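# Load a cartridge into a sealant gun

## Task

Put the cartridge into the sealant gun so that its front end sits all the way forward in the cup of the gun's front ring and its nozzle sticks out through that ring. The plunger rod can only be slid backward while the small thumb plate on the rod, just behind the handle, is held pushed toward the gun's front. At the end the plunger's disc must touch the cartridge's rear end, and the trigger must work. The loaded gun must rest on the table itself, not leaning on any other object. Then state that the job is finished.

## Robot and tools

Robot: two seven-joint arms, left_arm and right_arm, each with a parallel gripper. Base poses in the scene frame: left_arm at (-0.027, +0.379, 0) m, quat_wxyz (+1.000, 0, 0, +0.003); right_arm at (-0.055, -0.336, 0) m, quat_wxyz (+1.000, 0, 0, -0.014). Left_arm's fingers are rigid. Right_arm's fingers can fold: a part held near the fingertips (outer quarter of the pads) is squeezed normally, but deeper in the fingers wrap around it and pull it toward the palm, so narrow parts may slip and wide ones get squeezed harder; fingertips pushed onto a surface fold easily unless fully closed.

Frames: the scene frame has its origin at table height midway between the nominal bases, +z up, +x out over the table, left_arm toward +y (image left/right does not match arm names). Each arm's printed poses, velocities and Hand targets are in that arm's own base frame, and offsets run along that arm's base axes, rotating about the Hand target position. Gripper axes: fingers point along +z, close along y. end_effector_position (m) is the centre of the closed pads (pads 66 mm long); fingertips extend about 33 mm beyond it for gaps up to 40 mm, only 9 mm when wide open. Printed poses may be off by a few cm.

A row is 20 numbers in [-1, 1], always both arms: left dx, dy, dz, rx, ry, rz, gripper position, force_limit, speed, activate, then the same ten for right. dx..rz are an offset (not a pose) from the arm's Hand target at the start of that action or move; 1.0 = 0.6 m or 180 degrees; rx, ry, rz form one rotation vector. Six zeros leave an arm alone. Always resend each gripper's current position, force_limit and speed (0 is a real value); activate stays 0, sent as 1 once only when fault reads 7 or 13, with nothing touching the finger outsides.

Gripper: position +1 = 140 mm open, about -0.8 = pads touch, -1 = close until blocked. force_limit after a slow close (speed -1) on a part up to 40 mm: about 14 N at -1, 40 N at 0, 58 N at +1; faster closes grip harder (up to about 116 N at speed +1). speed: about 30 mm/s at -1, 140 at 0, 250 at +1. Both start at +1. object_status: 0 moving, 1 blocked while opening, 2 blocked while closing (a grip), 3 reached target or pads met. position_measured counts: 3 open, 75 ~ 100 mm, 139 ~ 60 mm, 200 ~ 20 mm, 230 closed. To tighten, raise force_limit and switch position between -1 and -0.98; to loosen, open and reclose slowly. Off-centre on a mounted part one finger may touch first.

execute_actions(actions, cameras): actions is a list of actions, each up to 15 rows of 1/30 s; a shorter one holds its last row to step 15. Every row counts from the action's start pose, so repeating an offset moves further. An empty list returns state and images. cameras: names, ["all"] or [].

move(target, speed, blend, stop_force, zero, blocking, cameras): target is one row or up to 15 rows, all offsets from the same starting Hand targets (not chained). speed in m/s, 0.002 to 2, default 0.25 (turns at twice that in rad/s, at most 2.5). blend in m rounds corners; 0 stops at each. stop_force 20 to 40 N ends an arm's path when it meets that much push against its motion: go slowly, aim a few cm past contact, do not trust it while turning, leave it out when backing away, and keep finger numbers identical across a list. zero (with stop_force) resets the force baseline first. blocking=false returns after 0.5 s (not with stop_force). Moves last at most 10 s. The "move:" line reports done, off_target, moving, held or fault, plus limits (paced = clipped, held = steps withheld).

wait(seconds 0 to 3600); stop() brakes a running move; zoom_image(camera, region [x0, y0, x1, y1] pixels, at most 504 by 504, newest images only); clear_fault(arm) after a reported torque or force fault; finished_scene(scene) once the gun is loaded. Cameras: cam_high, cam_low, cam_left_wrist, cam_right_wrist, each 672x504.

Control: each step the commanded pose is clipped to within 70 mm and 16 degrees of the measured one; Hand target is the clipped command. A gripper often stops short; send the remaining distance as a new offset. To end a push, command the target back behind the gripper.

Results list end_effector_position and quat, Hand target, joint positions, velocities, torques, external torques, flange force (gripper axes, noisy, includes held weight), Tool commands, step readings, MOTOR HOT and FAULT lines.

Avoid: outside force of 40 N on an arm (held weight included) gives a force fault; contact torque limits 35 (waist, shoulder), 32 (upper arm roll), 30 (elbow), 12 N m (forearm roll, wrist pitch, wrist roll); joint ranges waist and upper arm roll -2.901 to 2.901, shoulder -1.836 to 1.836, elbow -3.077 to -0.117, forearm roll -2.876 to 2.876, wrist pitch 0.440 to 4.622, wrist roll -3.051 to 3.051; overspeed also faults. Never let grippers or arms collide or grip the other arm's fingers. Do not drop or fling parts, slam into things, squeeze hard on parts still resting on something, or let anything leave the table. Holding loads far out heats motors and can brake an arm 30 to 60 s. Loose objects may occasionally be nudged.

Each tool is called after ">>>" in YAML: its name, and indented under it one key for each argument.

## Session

>>> execute_actions:
  actions: []

>>> zoom_image:
  camera: "cam_high"
  region: [150, 200, 450, 425]

Scene clock: 0.00 s.
left_arm: end_effector_position=(+0.0825, +0.2425, +0.2185) position_measured=3 object_status=3 fault=0 end_effector_quat_wxyz=(+0.118, +0.769, -0.390, -0.493) | right_arm: end_effector_position=(+0.5580, +0.2057, +0.1817) position_measured=3 object_status=3 fault=0 end_effector_quat_wxyz=(+0.395, +0.455, +0.743, +0.292)
Joint positions: left_arm=[0.587 -0.215 -0.135 -2.584 0.577 1.46 -0.386] | right_arm=[0.376 -0.099 0.03 -2.55 -2.409 2.731 -0.904]
Joint velocities: within noise
Joint torques (N m): no reading
External joint torques (N m): no reading
Flange force (N): no reading
Hand target: left_arm +0.0825, +0.2425, +0.2185; +0.118, +0.769, -0.390, -0.493 | right_arm +0.5580, +0.2057, +0.1817; +0.395, +0.455, +0.743, +0.292
Tool commands: left_gripper/position=+1.0 left_gripper/force_limit=+1.0 left_gripper/speed=+1.0 left_gripper/activate=+0.0 right_gripper/position=+1.0 right_gripper/force_limit=+1.0 right_gripper/speed=+1.0 right_gripper/activate=+0.0

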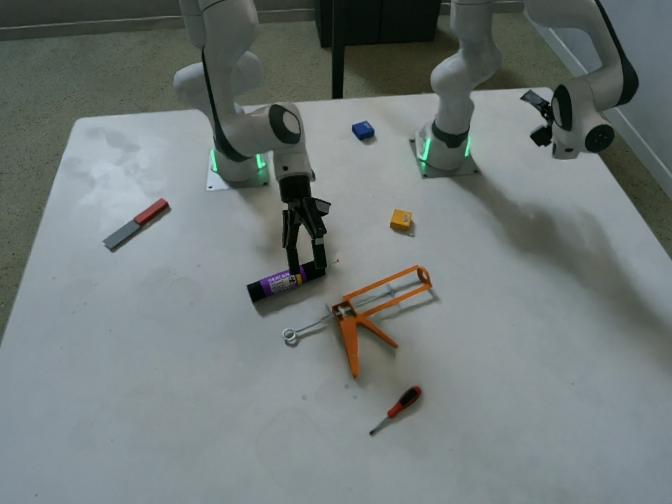

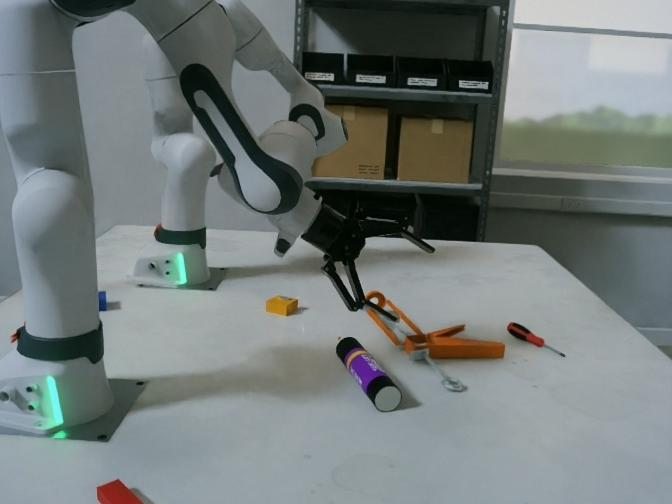

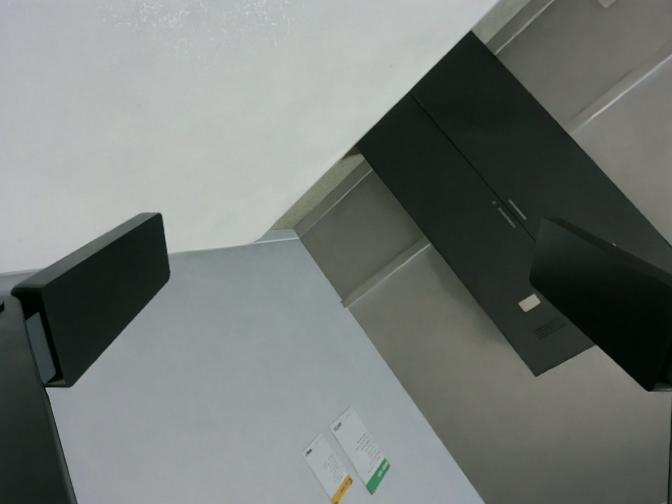

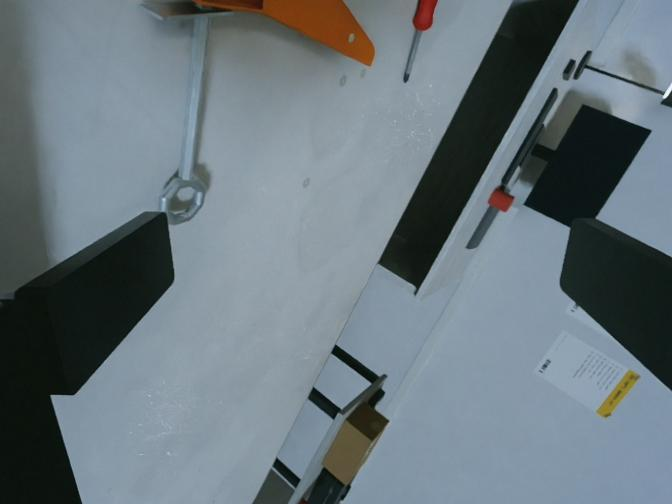

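Scaled by 1.680 from the camera's image (finer frame: 960x720).

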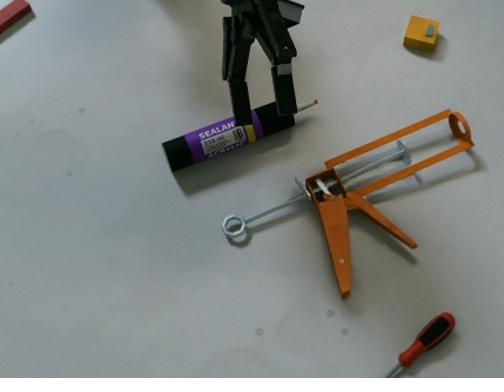

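>>> move:
  target:
    - [0.15,0,0.25,0,0,0,1,1,0,0,0.05,-0.05,0.28,0.049,0.326,-0.137,1,1,0,0]
    - [0.53,-0.65,0.25,-0.3988,-0.0954,-0.622,1,1,0,0,0.05,-0.05,0.28,0.049,0.326,-0.137,1,1,0,0]
  speed: 0.3
  blend: [0.03,0]
  cameras: ["all"]

Scene clock: 69.47 s.
left_arm: end_effector_position=(+0.3994, -0.1473, +0.3686) position_measured=3 object_status=3 fault=0 end_effector_quat_wxyz=(+0.000, -0.004, +1.000, +0.000) | right_arm: end_effector_position=(+0.5889, +0.1748, +0.3505) position_measured=3 object_status=3 fault=0 end_effector_quat_wxyz=(+0.002, +0.709, +0.705, +0.001)
Joint positions: left_arm=[-0.496 -0.423 0.115 -2.12 0.047 1.699 1.165] | right_arm=[0.907 0.213 -0.702 -1.516 0.136 1.682 -2.934]
Joint velocities: left_arm=[-0.001 -0.001 -0.001 -0.001 -0.001 -0.002 0.007] | right_arm=[within noise]
Joint torques (N m): left_arm=[-0.49 -16.66 -1.6 24.4 0.91 2.73 0.11] | right_arm=[-0.36 -33.06 -3.77 24.27 1.36 2.42 -0.23]
External joint torques (N m): left_arm=[-0.51 0.61 0.23 -0.28 0.12 0.24 0.11] | right_arm=[-0.42 -0.1 0.28 0.02 0.42 -0.12 -0.23]
Flange force (N): left_arm=[-1.3 -0.3 1.2] | right_arm=[-0.1 2.3 -0.6]
Hand target: left_arm +0.4005, -0.1475, +0.3685; +0.000, +0.000, +1.000, +0.000 | right_arm +0.5880, +0.1757, +0.3497; +0.000, +0.707, +0.707, +0.000
Off the commanded pose: left_arm 0.001 m, 0 deg | right_arm 0.002 m, 0 deg.
move: done; limits=paced

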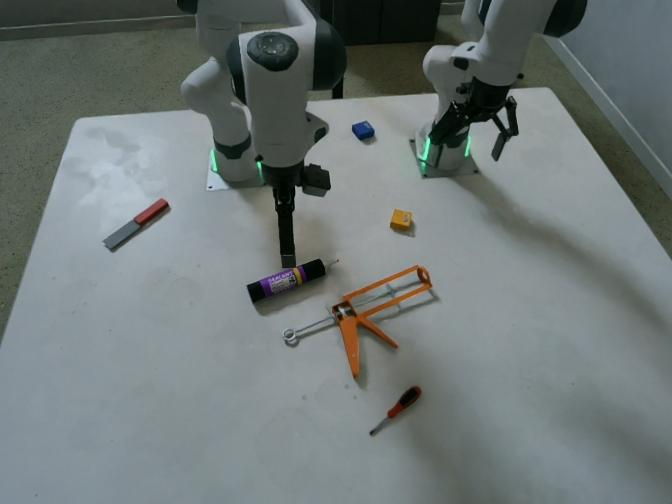

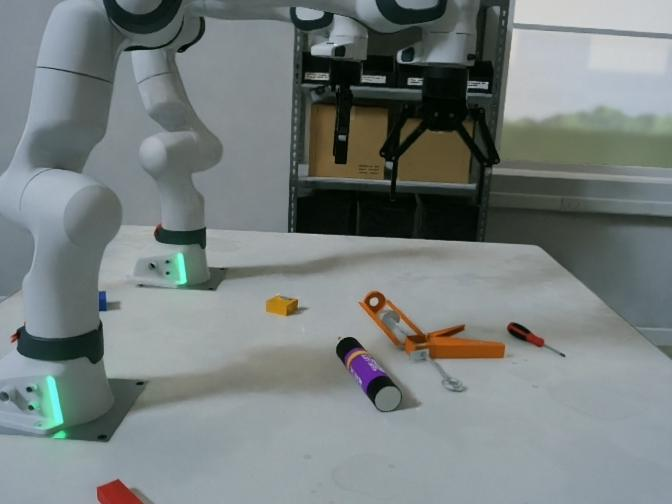

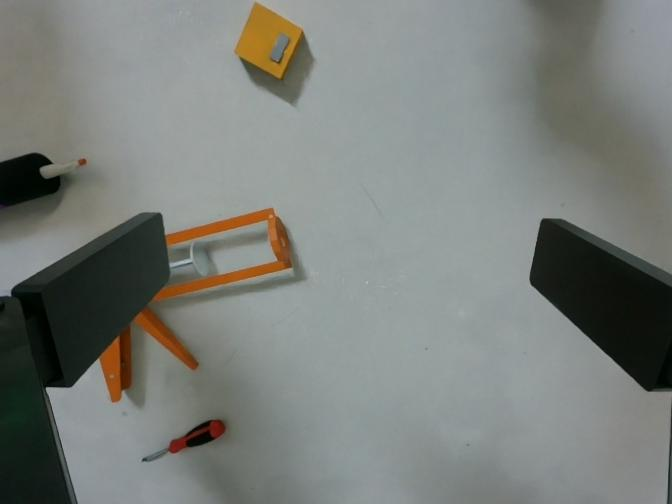

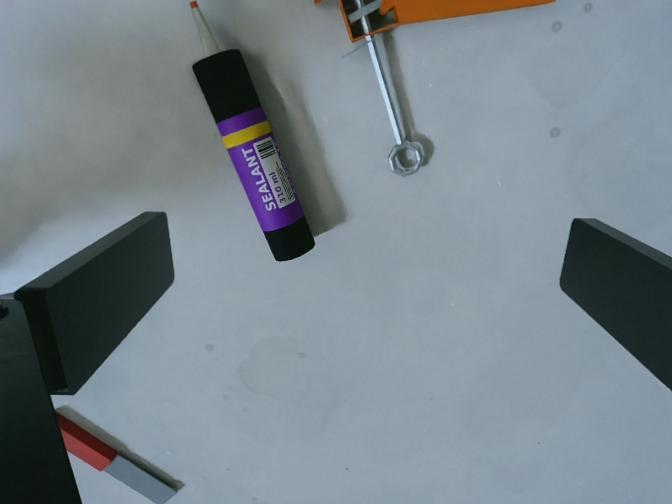

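>>> move:
  target:
    - [0.315,-0.47,-0.08,0,0,-0.4,-0.85,1,0,0,0.08,-0.03,-0.1,0,0,-0.45,0,1,0,0]
    - [0.315,-0.47,-0.08,0,0,-0.4,-0.85,1,0,0,0.08,-0.03,-0.13,0,0,-0.9,0,1,0,0]
  speed: 0.3
  cameras: ["all"]

Scene clock: 100.20 s.
left_arm: end_effector_position=(+0.5821, -0.4201, +0.3239) position_measured=233 object_status=3 fault=0 end_effector_quat_wxyz=(+0.002, +0.565, +0.825, -0.001) | right_arm: end_effector_position=(+0.6307, +0.1562, +0.2934) position_measured=129 object_status=3 fault=0 end_effector_quat_wxyz=(+0.000, +0.981, +0.196, -0.004)
Joint positions: left_arm=[-0.605 0.604 -0.035 -0.932 0.019 1.541 2.14] | right_arm=[1.022 0.468 -1.001 -1.467 0.393 1.714 -1.953]
Joint velocities: left_arm=[-0.001 -0.001 0.001 0.002 0.001 -0.002 0.006] | right_arm=[within noise]
Joint torques (N m): left_arm=[0.32 -48.01 -0.24 23.68 1.23 2.37 0.28] | right_arm=[0.07 -36.42 -11.77 22.42 0.77 2.67 -0.28]
External joint torques (N m): left_arm=[0.35 2.32 -0.32 -0.23 0.35 -0.11 0.28] | right_arm=[0.11 -1.11 -0.18 -0.48 -0.13 0.06 -0.28]
Flange force (N): left_arm=[0.0 0.0 0.0] | right_arm=[-7.9 -1.0 1.4]
Hand target: left_arm +0.5824, -0.4189, +0.3223; +0.000, +0.568, +0.823, +0.000 (not the last commanded pose) | right_arm +0.6306, +0.1564, +0.2945; +0.000, +0.980, +0.199, -0.003 (not the last commanded pose)
Off the commanded pose: left_arm 0.012 m, 3 deg | right_arm 0.022 m, 95 deg.
move: held (right_arm; a check stopped the path), off_target (left_arm; braked when a check withheld steps of right_arm); path passed 0 of 2 targets; limits=held
pose unreachable (right arm): on one or more control steps of this call, first in action 0 (counted from 0), this arm could not follow its commanded pose, so it was not sent that pose on those steps. It may still have moved: this result reports where it is.
cause: moving toward the commanded pose would bring a part of the arm too close to another arm (a part of this arm just beyond joint 5 (forearm roll) and a part of the left arm just beyond its joint 6 (wrist pitch), along the way the arms are being sent, or toward where that arm still pushes).

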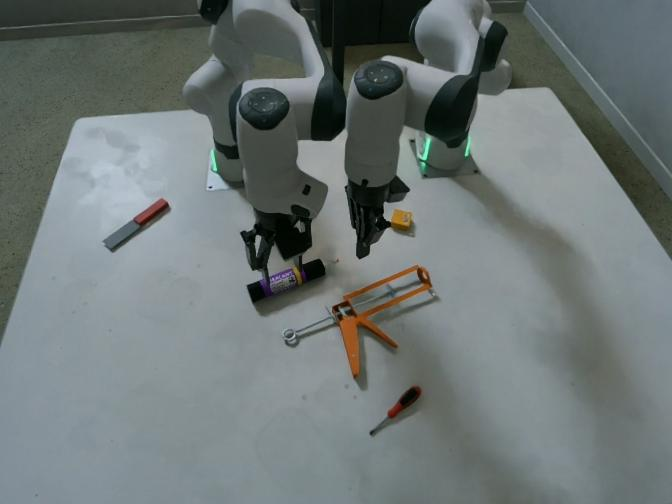

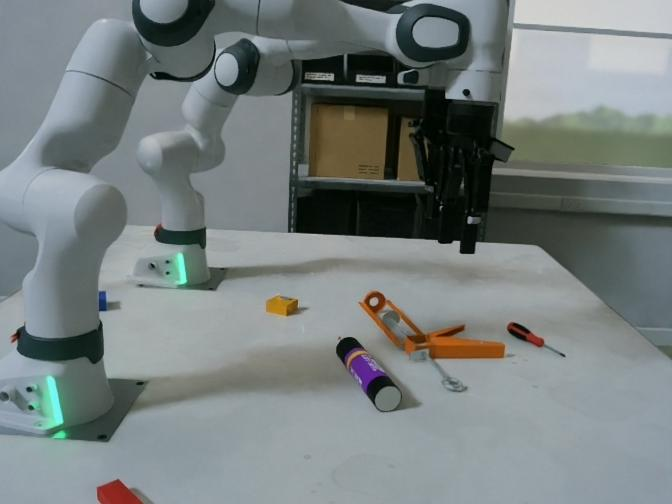

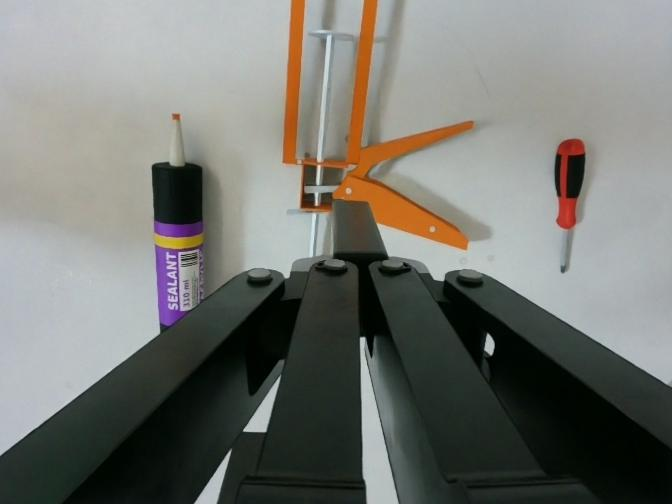

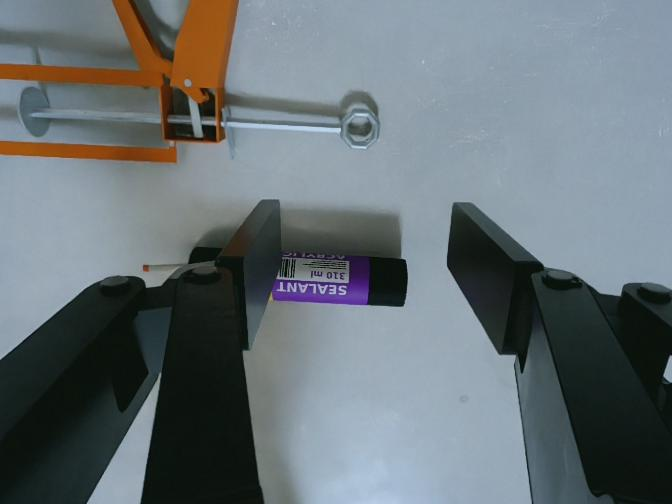

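>>> move:
  target:
    - [0,0,0,0,0,0,-0.85,1,0,0,0,-0.62,0.0,0,0,-0.05,0,1,0,0]
    - [0,0,0,0,0,0,-0.85,1,0,0,0,-0.62,0.0,0,0,-0.535,0,1,0,0]
  speed: 0.4
  blend: [0.05,0]
  cameras: ["cam_high"]

Scene clock: 132.47 s.
left_arm: end_effector_position=(+0.5821, -0.4200, +0.3239) position_measured=233 object_status=3 fault=0 end_effector_quat_wxyz=(+0.002, +0.566, +0.824, -0.001) | right_arm: end_effector_position=(+0.6310, -0.2159, +0.2947) position_measured=129 object_status=3 fault=0 end_effector_quat_wxyz=(-0.002, +0.804, -0.594, -0.001)
Joint positions: left_arm=[-0.605 0.605 -0.035 -0.931 0.019 1.54 2.142] | right_arm=[0.562 0.826 -1.429 -1.349 0.82 1.521 -1.049]
Joint velocities: left_arm=[within noise] | right_arm=[-0.001 0 -0.001 0 -0.001 0 0.005]
Joint torques (N m): left_arm=[-0.01 -48.04 0.15 23.65 1.09 2.38 0.19] | right_arm=[-0.58 -37.91 -22.25 16.08 1.13 2.54 0.21]
External joint torques (N m): left_arm=[0.07 1.68 0.1 0.07 0.23 -0.08 0.19] | right_arm=[-0.71 -0.61 -0.75 -0.09 0.29 -0.09 0.21]
Flange force (N): left_arm=[0.0 0.0 0.0] | right_arm=[1.0 -0.1 -1.3]
Hand target: left_arm +0.5824, -0.4189, +0.3223; +0.000, +0.568, +0.823, +0.000 | right_arm +0.6306, -0.2156, +0.2945; -0.003, +0.802, -0.597, -0.002
Off the commanded pose: left_arm 0.002 m, 0 deg | right_arm 0.001 m, 0 deg.
move: done

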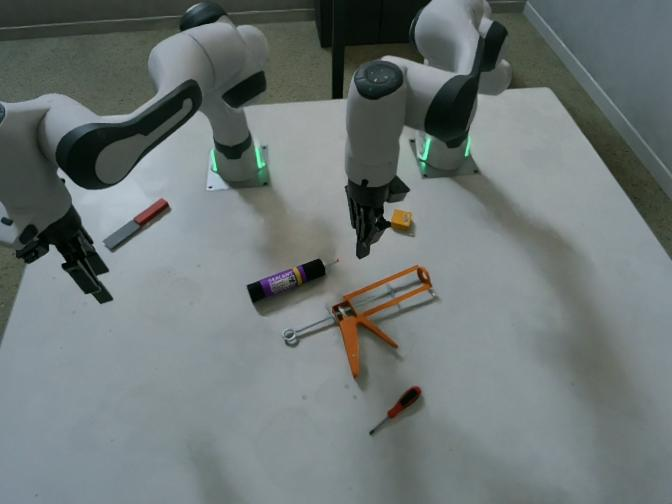

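>>> move:
  target:
    - [0,0,0,0,0,0,-0.85,1,0,0,-0.5,0.1,0.4,0,0,0,0,1,0,0]
    - [0,0,0,0,0,0,-0.85,1,0,0,-0.5,0.7,0.4,0,0,0,0,1,0,0]
  speed: 0.5
  blend: [0.05,0]
  cameras: ["cam_high"]

Scene clock: 145.23 s.
left_arm: end_effector_position=(+0.5821, -0.4200, +0.3239) position_measured=233 object_status=3 fault=0 end_effector_quat_wxyz=(+0.002, +0.566, +0.824, -0.001) | right_arm: end_effector_position=(+0.3312, +0.2034, +0.5344) position_measured=129 object_status=3 fault=0 end_effector_quat_wxyz=(-0.002, +0.804, -0.595, -0.002)
Joint positions: left_arm=[-0.605 0.605 -0.035 -0.931 0.019 1.54 2.142] | right_arm=[1.639 1.13 -2.528 -1.516 0.943 0.703 -0.701]
Joint velocities: left_arm=[within noise] | right_arm=[0 -0.001 0 0.002 0 -0.001 0.006]
Joint torques (N m): left_arm=[0.05 -48.04 0.17 23.67 1.1 2.38 0.2] | right_arm=[-0.56 -27.29 -18.12 4.87 0.98 2.52 0.11]
External joint torques (N m): left_arm=[-0.05 2.43 0.01 -0.28 0.21 -0.11 0.2] | right_arm=[-0.51 0.04 -0.64 0.13 0.45 -0.1 0.11]
Flange force (N): left_arm=[0.0 0.0 0.0] | right_arm=[-0.9 -0.9 -1.2]
Hand target: left_arm +0.5824, -0.4189, +0.3223; +0.000, +0.568, +0.823, +0.000 | right_arm +0.3306, +0.2044, +0.5345; -0.003, +0.802, -0.597, -0.002
Off the commanded pose: left_arm 0.002 m, 0 deg | right_arm 0.001 m, 0 deg.
move: done; limits=paced

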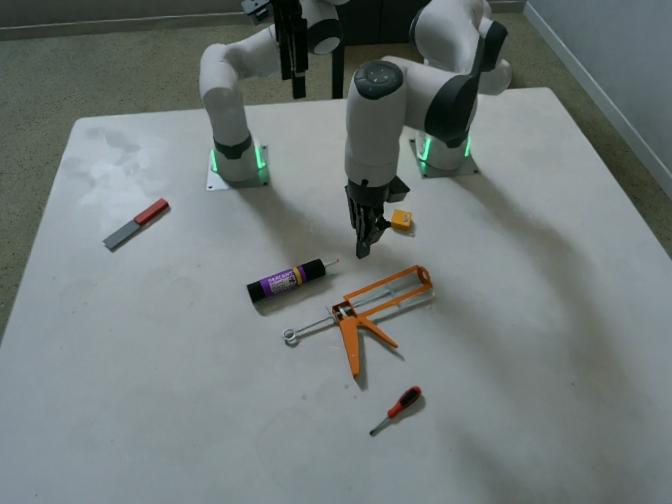

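>>> move:
  target:
    - [0,0,0,0,0,0,-0.85,1,0,0,0,-0.9,0.0,0,0,0,0,1,0,0]
  speed: 0.5

>>> move:
  target:
    - [0,0,0,0,0,0,-0.85,1,0,0,0.5,0,-0.35,0,0,0,0,1,0,0]
    - [0,0,0,0,0,0,-0.85,1,0,0,0.5,0.75,-0.35,0,0,0,0,1,0,0]
  speed: 0.5
  blend: [0.05,0]
  cameras: ["cam_high"]

Scene clock: 155.13 s.
left_arm: end_effector_position=(+0.5821, -0.4200, +0.3239) position_measured=233 object_status=3 fault=0 end_effector_quat_wxyz=(+0.002, +0.566, +0.824, -0.001) | right_arm: end_effector_position=(+0.3314, -0.3350, +0.5347) position_measured=129 object_status=3 fault=0 end_effector_quat_wxyz=(-0.003, +0.804, -0.594, -0.001)
Joint positions: left_arm=[-0.605 0.605 -0.035 -0.931 0.019 1.54 2.142] | right_arm=[1.283 0.21 -2.258 -1.373 0.176 1.24 -1.227]
Joint velocities: left_arm=[within noise] | right_arm=[-0.001 0 0.002 0 0 0.001 0.006]
Joint torques (N m): left_arm=[0.02 -48.04 0.13 23.67 1.1 2.37 0.21] | right_arm=[-0.57 8.44 -4.25 20.64 0.38 2.7 0.09]
External joint torques (N m): left_arm=[-0.16 2.41 -0.07 -0.3 0.21 -0.12 0.21] | right_arm=[-0.53 0.02 0.79 0.08 -0.43 0.07 0.09]
Flange force (N): left_arm=[0.0 0.0 0.0] | right_arm=[4.6 -3.0 -2.9]
Hand target: left_arm +0.5824, -0.4189, +0.3223; +0.000, +0.568, +0.823, +0.000 | right_arm +0.3306, -0.3356, +0.5345; -0.003, +0.802, -0.597, -0.002
Off the commanded pose: left_arm 0.002 m, 0 deg | right_arm 0.001 m, 0 deg.
move: done; limits=paced

Scene clock: 158.47 s.
left_arm: end_effector_position=(+0.5821, -0.4200, +0.3239) position_measured=233 object_status=3 fault=0 end_effector_quat_wxyz=(+0.002, +0.566, +0.824, -0.001) | right_arm: end_effector_position=(+0.6315, +0.1144, +0.3249) position_measured=129 object_status=3 fault=0 end_effector_quat_wxyz=(-0.003, +0.804, -0.594, +0.000)
Joint positions: left_arm=[-0.605 0.605 -0.035 -0.931 0.019 1.54 2.142] | right_arm=[2.558 -0.392 -2.189 -1.451 -0.314 1.686 0.068]
Joint velocities: left_arm=[within noise] | right_arm=[-0.001 0.001 -0.001 0 -0.001 0 0.006]
Joint torques (N m): left_arm=[0.02 -48.01 0.14 23.62 1.09 2.37 0.18] | right_arm=[0.51 33.47 10.1 23.34 0.99 2.46 0.18]
External joint torques (N m): left_arm=[-0.01 2.37 0.03 -0.3 0.21 -0.11 0.18] | right_arm=[0.44 1.07 0.23 0.02 0.24 -0.12 0.18]
Flange force (N): left_arm=[0.0 0.0 0.0] | right_arm=[-1.2 3.3 -0.5]
Hand target: left_arm +0.5824, -0.4189, +0.3223; +0.000, +0.568, +0.823, +0.000 | right_arm +0.6306, +0.1144, +0.3245; -0.003, +0.802, -0.597, -0.002
Off the commanded pose: left_arm 0.002 m, 0 deg | right_arm 0.001 m, 1 deg.
move: done; limits=paced

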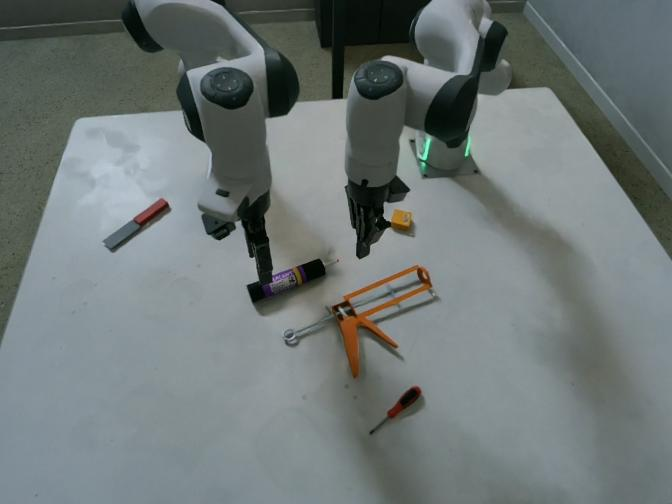

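>>> move:
  target: [0,0,0,0,0,0,-0.85,1,0,0,0.03,0.08,-0.1,0,0,0,0,1,0,0]
  speed: 0.2
  cameras: ["all"]

Scene clock: 167.93 s.
left_arm: end_effector_position=(+0.5821, -0.4200, +0.3239) position_measured=233 object_status=3 fault=0 end_effector_quat_wxyz=(+0.002, +0.566, +0.824, -0.001) | right_arm: end_effector_position=(+0.6469, +0.1625, +0.2635) position_measured=129 object_status=3 fault=0 end_effector_quat_wxyz=(-0.001, +0.804, -0.594, -0.004)
Joint positions: left_arm=[-0.605 0.605 -0.035 -0.931 0.019 1.54 2.142] | right_arm=[2.695 -0.504 -2.246 -1.457 -0.386 1.771 0.168]
Joint velocities: left_arm=[within noise] | right_arm=[0.001 0.001 0.001 0 -0.001 0.001 0.005]
Joint torques (N m): left_arm=[0.02 -48.09 0.16 23.69 1.1 2.37 0.2] | right_arm=[0.5 38.32 12.32 22.9 0.62 2.77 0.09]
External joint torques (N m): left_arm=[0.08 2.27 0.1 -0.23 0.23 -0.11 0.2] | right_arm=[0.46 1.37 0.39 0.14 -0.13 0.24 0.09]
Flange force (N): left_arm=[0.0 0.0 0.0] | right_arm=[-0.9 3.6 -0.3]
Hand target: left_arm +0.5824, -0.4189, +0.3223; +0.000, +0.568, +0.823, +0.000 | right_arm +0.6486, +0.1624, +0.2645; -0.003, +0.802, -0.597, -0.002
Off the commanded pose: left_arm 0.002 m, 0 deg | right_arm 0.002 m, 1 deg.
move: done

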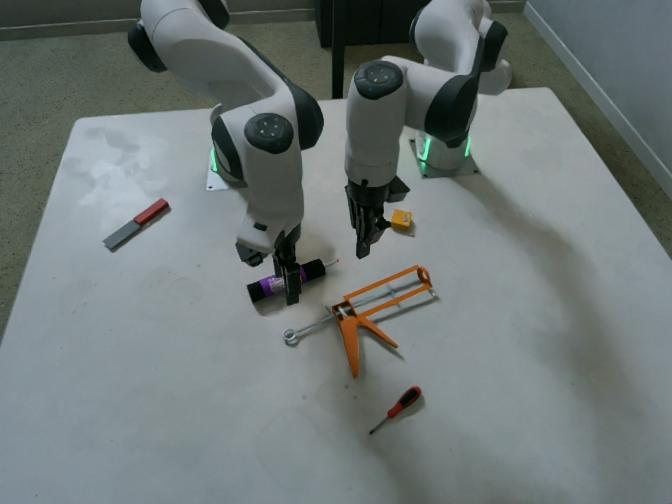

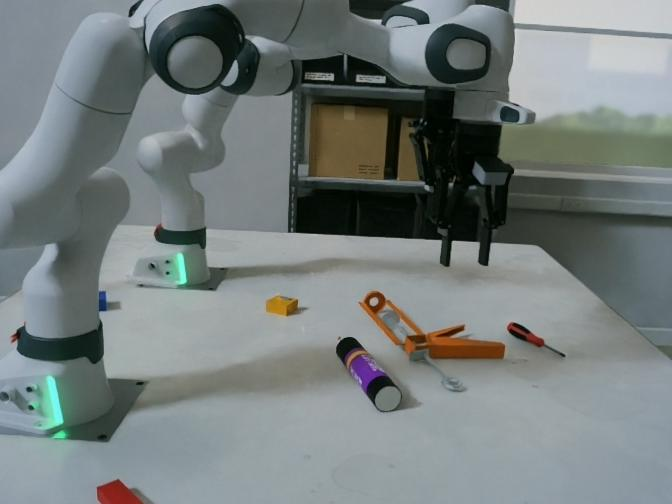

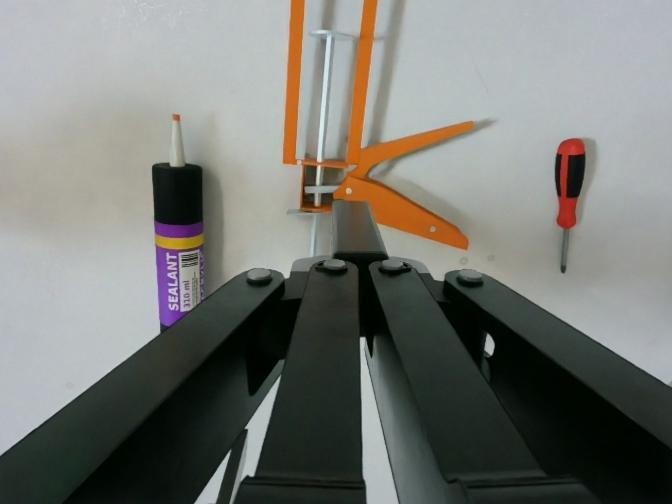

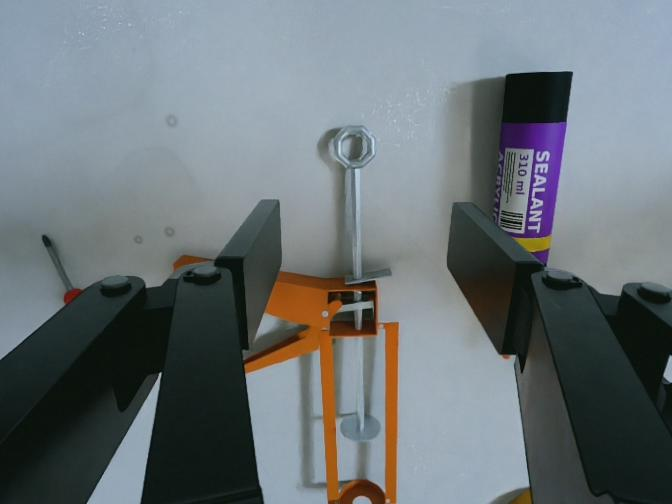

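>>> move:
  target: [0,0,0,0,0,0,-0.85,1,0,0,0.0049,-0.016,-0.24,0,0,0.006,0,0.2,0,0]
  speed: 0.15
  cameras: ["cam_right_wrist"]

Scene clock: 192.70 s.
left_arm: end_effector_position=(+0.5821, -0.4200, +0.3239) position_measured=233 object_status=3 fault=0 end_effector_quat_wxyz=(+0.002, +0.566, +0.824, -0.001) | right_arm: end_effector_position=(+0.6496, +0.1529, +0.1199) position_measured=129 object_status=3 fault=0 end_effector_quat_wxyz=(-0.001, +0.809, -0.588, -0.005)
Joint positions: left_arm=[-0.605 0.605 -0.035 -0.931 0.019 1.54 2.142] | right_arm=[2.697 -0.619 -2.326 -1.669 -0.49 2.065 0.203]
Joint velocities: left_arm=[within noise] | right_arm=[0.002 0.001 0 -0.001 -0.001 0.003 0.002]
Joint torques (N m): left_arm=[0 -48.03 0.13 23.64 1.1 2.37 0.2] | right_arm=[0.57 40.85 14.28 21.31 0.35 2.71 0.1]
External joint torques (N m): left_arm=[-0.11 2.2 -0.03 -0.19 0.21 -0.09 0.2] | right_arm=[0.54 1.42 0.27 -0.06 -0.31 0.17 0.1]
Flange force (N): left_arm=[0.0 0.0 0.0] | right_arm=[-1.2 3.4 -0.9]
Hand target: left_arm +0.5824, -0.4189, +0.3223; +0.000, +0.568, +0.823, +0.000 | right_arm +0.6515, +0.1528, +0.1205; -0.003, +0.808, -0.590, -0.002
Off the commanded pose: left_arm 0.002 m, 0 deg | right_arm 0.002 m, 0 deg.
move: done

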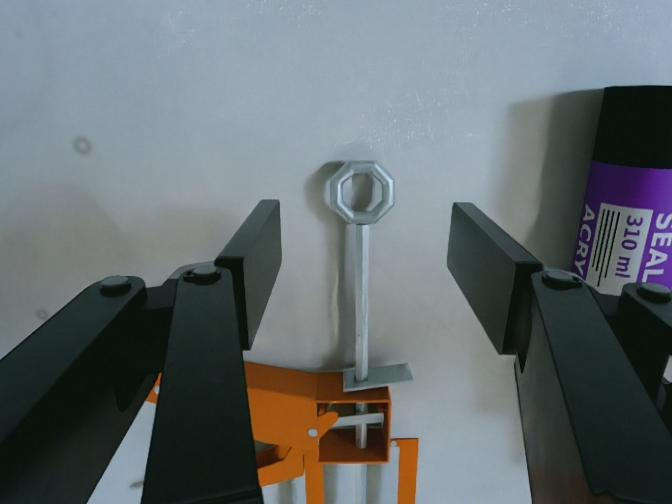

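>>> move:
  target: [0,0,0,0,0,0,-0.85,1,0,0,0.0068,-0.0223,-0.075,0.0796,0.0244,0.0,-0.2,0.2,0,0]
  speed: 0.1
  cameras: ["cam_right_wrist","cam_low"]

>>> zoom_image:
  camera: "cam_low"
  region: [380, 290, 520, 420]

Scene clock: 212.70 s.
left_arm: end_effector_position=(+0.5821, -0.4200, +0.3239) position_measured=233 object_status=3 fault=0 end_effector_quat_wxyz=(+0.002, +0.566, +0.824, -0.001) | right_arm: end_effector_position=(+0.6548, +0.1397, +0.0754) position_measured=154 object_status=3 fault=0 end_effector_quat_wxyz=(-0.080, +0.798, -0.588, -0.107)
Joint positions: left_arm=[-0.605 0.605 -0.035 -0.931 0.019 1.54 2.142] | right_arm=[2.514 -0.808 -2.226 -1.643 -0.409 2.118 0.05]
Joint velocities: left_arm=[within noise] | right_arm=[0 0 -0.001 0 0 0 -0.004]
Joint torques (N m): left_arm=[0.01 -48.06 0.17 23.64 1.09 2.38 0.19] | right_arm=[-0.58 41.53 20.53 18.86 0.52 2.56 -0.19]
External joint torques (N m): left_arm=[-0.06 2.26 0.03 -0.25 0.21 -0.1 0.19] | right_arm=[-0.67 0.87 1.43 0.17 -0.33 0.06 -0.18]
Flange force (N): left_arm=[0.0 0.0 0.0] | right_arm=[-0.5 4.9 -2.6]
Hand target: left_arm +0.5824, -0.4189, +0.3223; +0.000, +0.568, +0.823, +0.000 | right_arm +0.6556, +0.1394, +0.0755; -0.081, +0.800, -0.585, -0.106
Off the commanded pose: left_arm 0.002 m, 0 deg | right_arm 0.001 m, 0 deg.
move: done
Images, in order (width x height): cam_low 672x504, cam_right_wrist 672x504.

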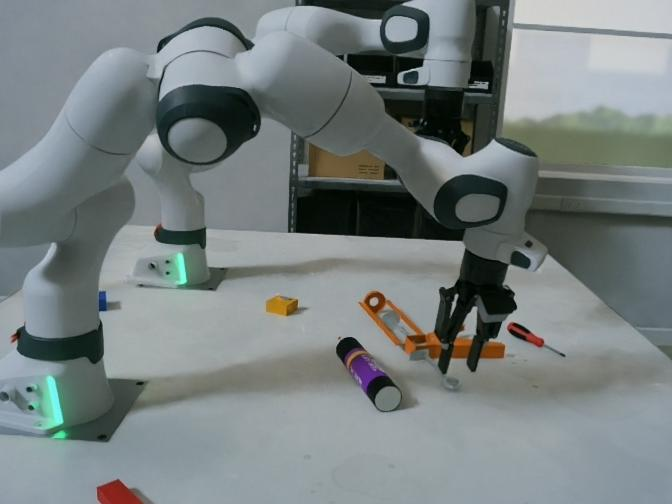

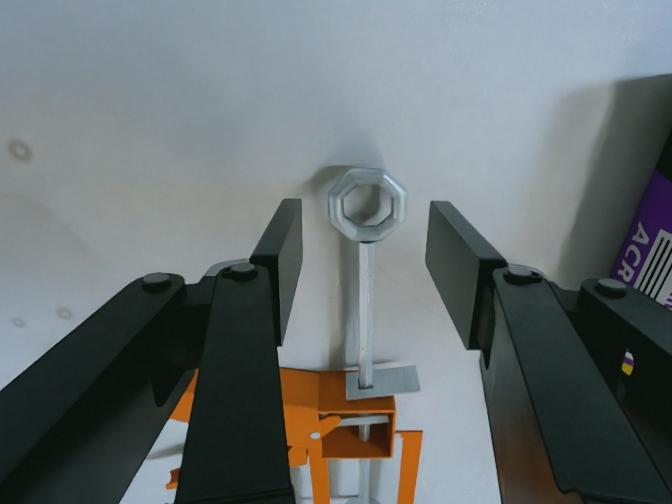

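Scaled by 3.600 from the camera's image (finer frame: 960x720).

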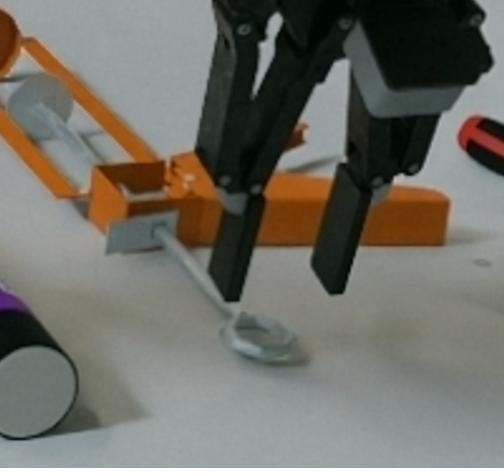

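>>> move:
  target: [0,0,0,0,0,0,-0.85,1,0,0,0.0015,-0.0048,-0.038,0,0,0.0,-0.2,0.2,0,0]
  speed: 0.05
  cameras: ["cam_right_wrist","cam_low"]

>>> zoom_image:
  camera: "cam_low"
  region: [380, 290, 520, 420]

Scene clock: 224.03 s.
left_arm: end_effector_position=(+0.5821, -0.4200, +0.3239) position_measured=233 object_status=3 fault=0 end_effector_quat_wxyz=(+0.002, +0.566, +0.824, -0.001) | right_arm: end_effector_position=(+0.6555, +0.1360, +0.0534) position_measured=154 object_status=3 fault=0 end_effector_quat_wxyz=(-0.079, +0.798, -0.587, -0.108)
Joint positions: left_arm=[-0.605 0.605 -0.035 -0.931 0.019 1.54 2.142] | right_arm=[2.521 -0.841 -2.246 -1.646 -0.431 2.147 0.047]
Joint velocities: left_arm=[within noise] | right_arm=[0 -0.001 0 0 -0.002 0.004 0.002]
Joint torques (N m): left_arm=[0 -48.02 0.18 23.66 1.11 2.38 0.19] | right_arm=[0.44 42.3 20.58 17.9 0.41 2.79 -0.23]
External joint torques (N m): left_arm=[-0.07 2.34 0.04 -0.24 0.22 -0.09 0.19] | right_arm=[0.21 0.89 1.06 -0.2 -0.4 0.3 -0.22]
Flange force (N): left_arm=[0.0 0.0 0.0] | right_arm=[-1.3 4.0 -1.1]
Hand target: left_arm +0.5824, -0.4189, +0.3223; +0.000, +0.568, +0.823, +0.000 | right_arm +0.6565, +0.1366, +0.0527; -0.081, +0.800, -0.585, -0.106
Off the commanded pose: left_arm 0.002 m, 0 deg | right_arm 0.001 m, 0 deg.
move: done
Images, in order (width x height): cam_low 672x504, cam_right_wrist 672x504.

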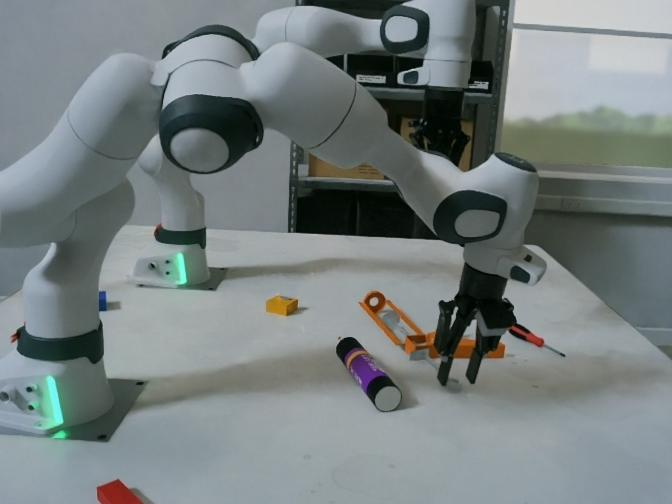

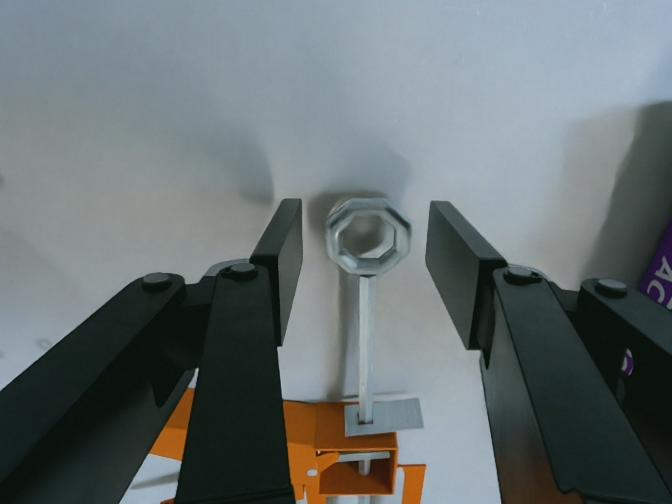

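Scaled by 3.600 from the camera's image (finer frame: 960x720).

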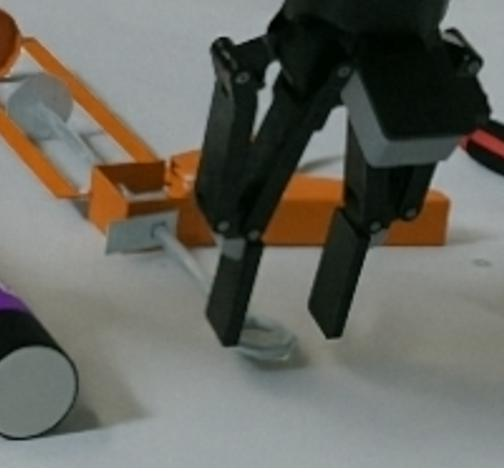

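>>> move:
  target:
    - [0,0,0,0,0,0,-0.85,1,0,0,0.001,-0.0032,-0.0145,0,0,0.0,-0.2,0.2,0,0]
    - [0,0,0,0,0,0,-0.85,1,0,0,0.001,-0.0032,-0.0145,0,0,0.0,-1,0.2,-1,0]
  speed: 0.04
  cameras: ["cam_right_wrist","cam_low"]

>>> zoom_image:
  camera: "cam_low"
  region: [380, 290, 520, 420]

Scene clock: 232.37 s.
left_arm: end_effector_position=(+0.5821, -0.4200, +0.3239) position_measured=233 object_status=3 fault=0 end_effector_quat_wxyz=(+0.002, +0.566, +0.824, -0.001) | right_arm: end_effector_position=(+0.6559, +0.1344, +0.0445) position_measured=179 object_status=0 fault=0 end_effector_quat_wxyz=(-0.079, +0.799, -0.587, -0.108)
Joint positions: left_arm=[-0.605 0.605 -0.035 -0.931 0.019 1.54 2.142] | right_arm=[2.524 -0.856 -2.254 -1.645 -0.442 2.158 0.047]
Joint torques (N m): left_arm=[0.02 -48.05 0.13 23.65 1.09 2.37 0.19] | right_arm=[0.09 42.46 19.94 17.94 0.41 2.77 -0.21]
External joint torques (N m): left_arm=[0.17 2.15 0.12 -0.18 0.23 -0.1 0.2] | right_arm=[-0.2 0.5 0.11 -0.07 -0.38 0.25 -0.2]
Flange force (N): left_arm=[0.0 0.0 0.0] | right_arm=[-0.1 2.5 -0.2]
Hand target: left_arm +0.5824, -0.4189, +0.3223; +0.000, +0.568, +0.823, +0.000 | right_arm +0.6571, +0.1346, +0.0440; -0.081, +0.800, -0.585, -0.106
Off the commanded pose: left_arm 0.002 m, 0 deg | right_arm 0.001 m, 0 deg.
move: done
Images, in order (width x height): cam_low 672x504, cam_right_wrist 672x504.

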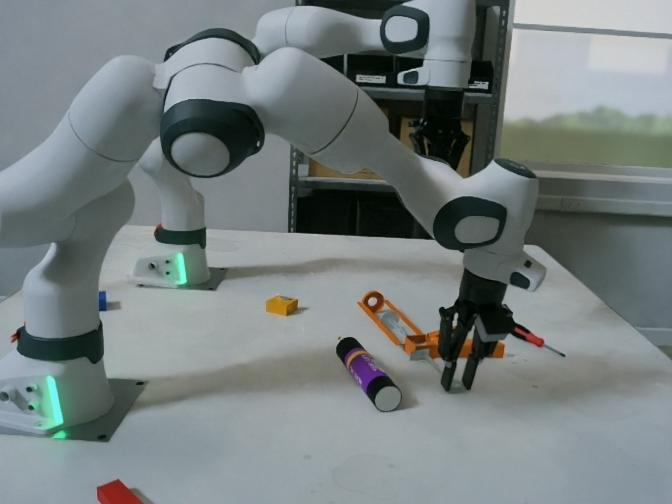

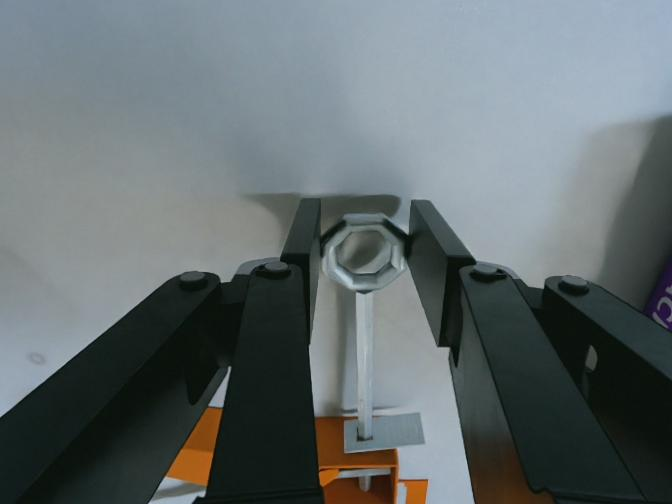

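Scaled by 3.600 from the camera's image (finer frame: 960x720).

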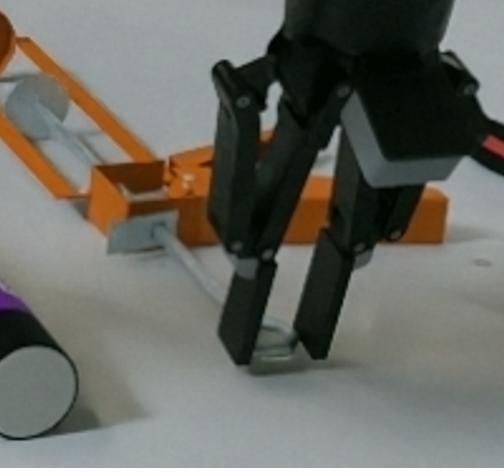

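>>> move:
  target: [-0.037,-0.122,-0.32,-0.106,-0.032,-0.025,-0.85,1,0,0,0,0,0,0,0,0,-1,0.2,-1,0]
  speed: 0.12
  cameras: ["cam_left_wrist","cam_right_wrist","cam_high"]

Scene clock: 253.30 s.
left_arm: end_effector_position=(+0.5603, -0.4928, +0.1321) position_measured=233 object_status=3 fault=0 end_effector_quat_wxyz=(+0.136, +0.589, +0.789, -0.108) | right_arm: end_effector_position=(+0.6559, +0.1344, +0.0445) position_measured=179 object_status=2 fault=0 end_effector_quat_wxyz=(-0.079, +0.799, -0.587, -0.108)
Joint positions: left_arm=[-0.497 0.483 -0.188 -1.742 -0.206 2.485 2.347] | right_arm=[2.524 -0.856 -2.254 -1.645 -0.442 2.158 0.047]
Joint velocities: left_arm=[-0.002 0 0 0 0 0.002 0.005] | right_arm=[within noise]
Joint torques (N m): left_arm=[0.28 -45.04 -2.77 22.33 0.8 3.22 0.22] | right_arm=[0.08 42.43 19.93 17.97 0.42 2.78 -0.23]
External joint torques (N m): left_arm=[0.27 1.7 -0.35 -1.43 0.02 0.28 0.23] | right_arm=[0.04 0.69 0.34 -0.01 -0.37 0.28 -0.22]
Flange force (N): left_arm=[3.6 -1.1 2.8] | right_arm=[-0.5 2.3 -0.5]
Hand target: left_arm +0.5602, -0.4921, +0.1303; +0.136, +0.591, +0.788, -0.108 | right_arm +0.6571, +0.1346, +0.0440; -0.081, +0.800, -0.585, -0.106
Off the commanded pose: left_arm 0.002 m, 0 deg | right_arm 0.001 m, 0 deg.
move: done
Images, in order (width x height): cam_high 672x504, cam_left_wrist 672x504, cam_right_wrist 672x504.

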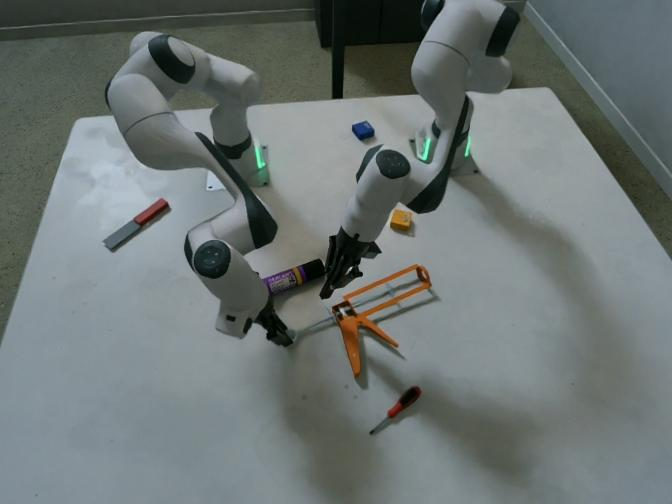

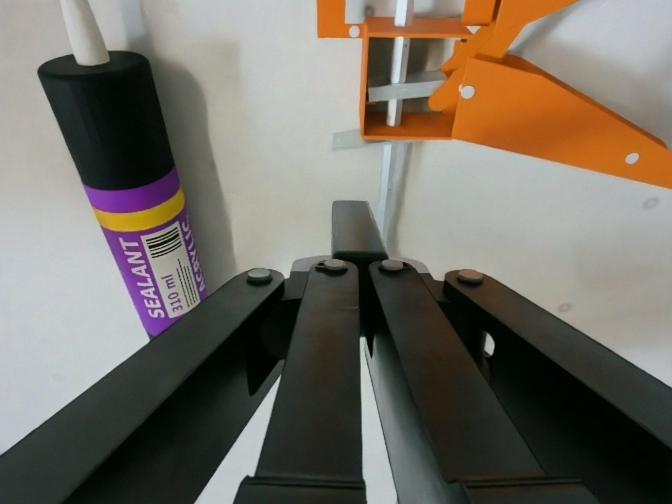

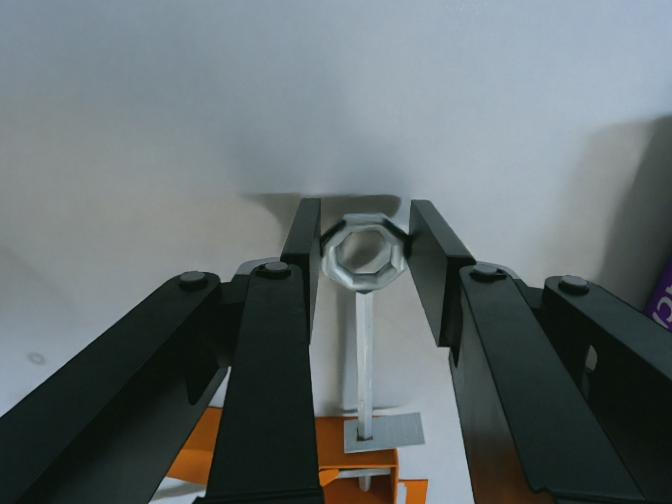

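>>> move:
  target: [0.0188,-0.0047,-0.1238,0,0,0,-0.85,1,0,0,0,0,0,0,0,0,-1,0.2,-1,0]
  speed: 0.06
  cameras: ["cam_left_wrist","cam_right_wrist","cam_low"]

>>> zoom_image:
  camera: "cam_low"
  region: [380, 290, 520, 420]

Scene clock: 269.13 s.
left_arm: end_effector_position=(+0.5719, -0.4988, +0.0615) position_measured=233 object_status=3 fault=0 end_effector_quat_wxyz=(+0.140, +0.589, +0.789, -0.109) | right_arm: end_effector_position=(+0.6560, +0.1344, +0.0444) position_measured=179 object_status=2 fault=0 end_effector_quat_wxyz=(-0.079, +0.799, -0.587, -0.108)
Joint positions: left_arm=[-0.495 0.624 -0.194 -1.714 -0.205 2.602 2.378] | right_arm=[2.524 -0.856 -2.254 -1.645 -0.442 2.158 0.047]
Joint velocities: left_arm=[0 0.001 0 0 0.002 0.003 0.006] | right_arm=[within noise]
Joint torques (N m): left_arm=[1.26 -44.31 -2.13 20.42 1.37 2.51 0.22] | right_arm=[-0.02 42.41 19.99 17.91 0.48 2.81 -0.21]
External joint torques (N m): left_arm=[1.19 4.78 0.92 -2.14 0.55 -0.42 0.23] | right_arm=[-0.27 0.56 0.23 -0.06 -0.32 0.3 -0.2]
Flange force (N): left_arm=[0.9 3.8 7.6] | right_arm=[-0.2 3.0 -0.4]
Hand target: left_arm +0.5715, -0.4950, +0.0560; +0.136, +0.591, +0.788, -0.108 | right_arm +0.6571, +0.1346, +0.0440; -0.081, +0.800, -0.585, -0.106
Off the commanded pose: left_arm 0.007 m, 1 deg | right_arm 0.001 m, 0 deg.
move: off_target (left_arm)
Images, in order (width x height): cam_low 672x504, cam_left_wrist 672x504, cam_right_wrist 672x504.

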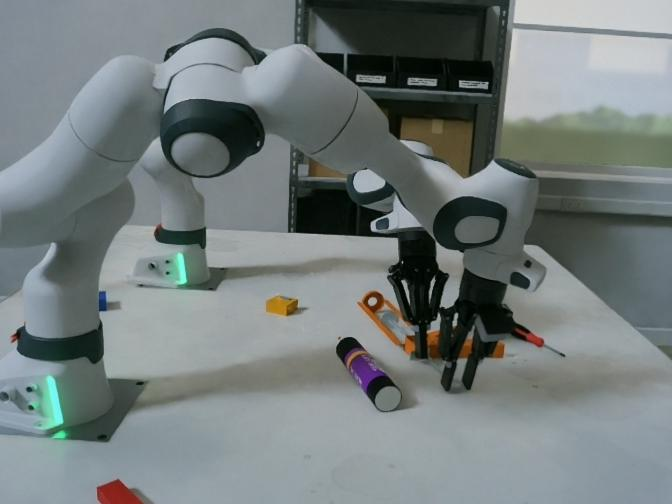

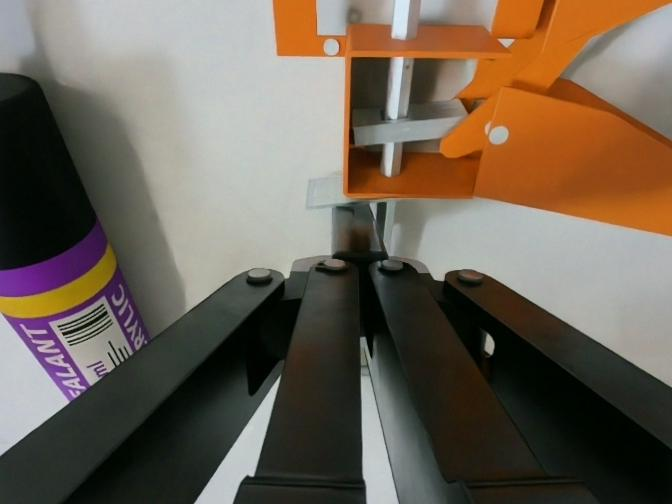

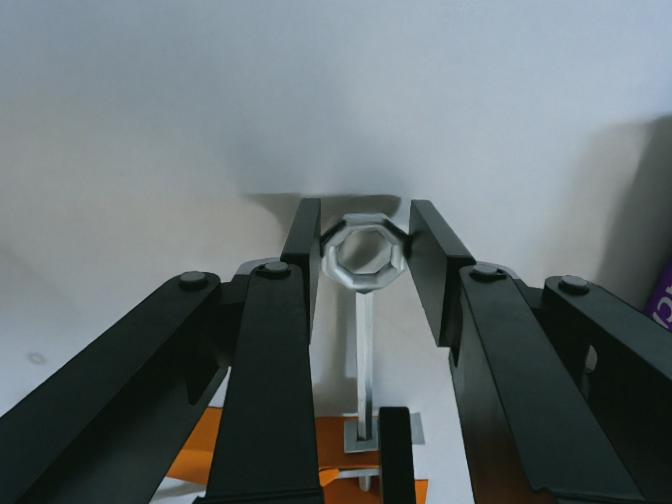

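Scaled by 3.600 from the camera's image (finer frame: 960x720).

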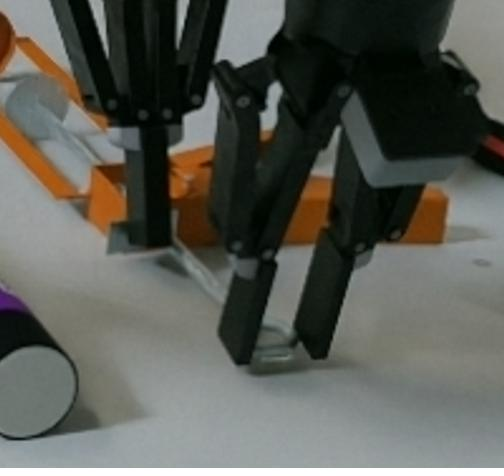

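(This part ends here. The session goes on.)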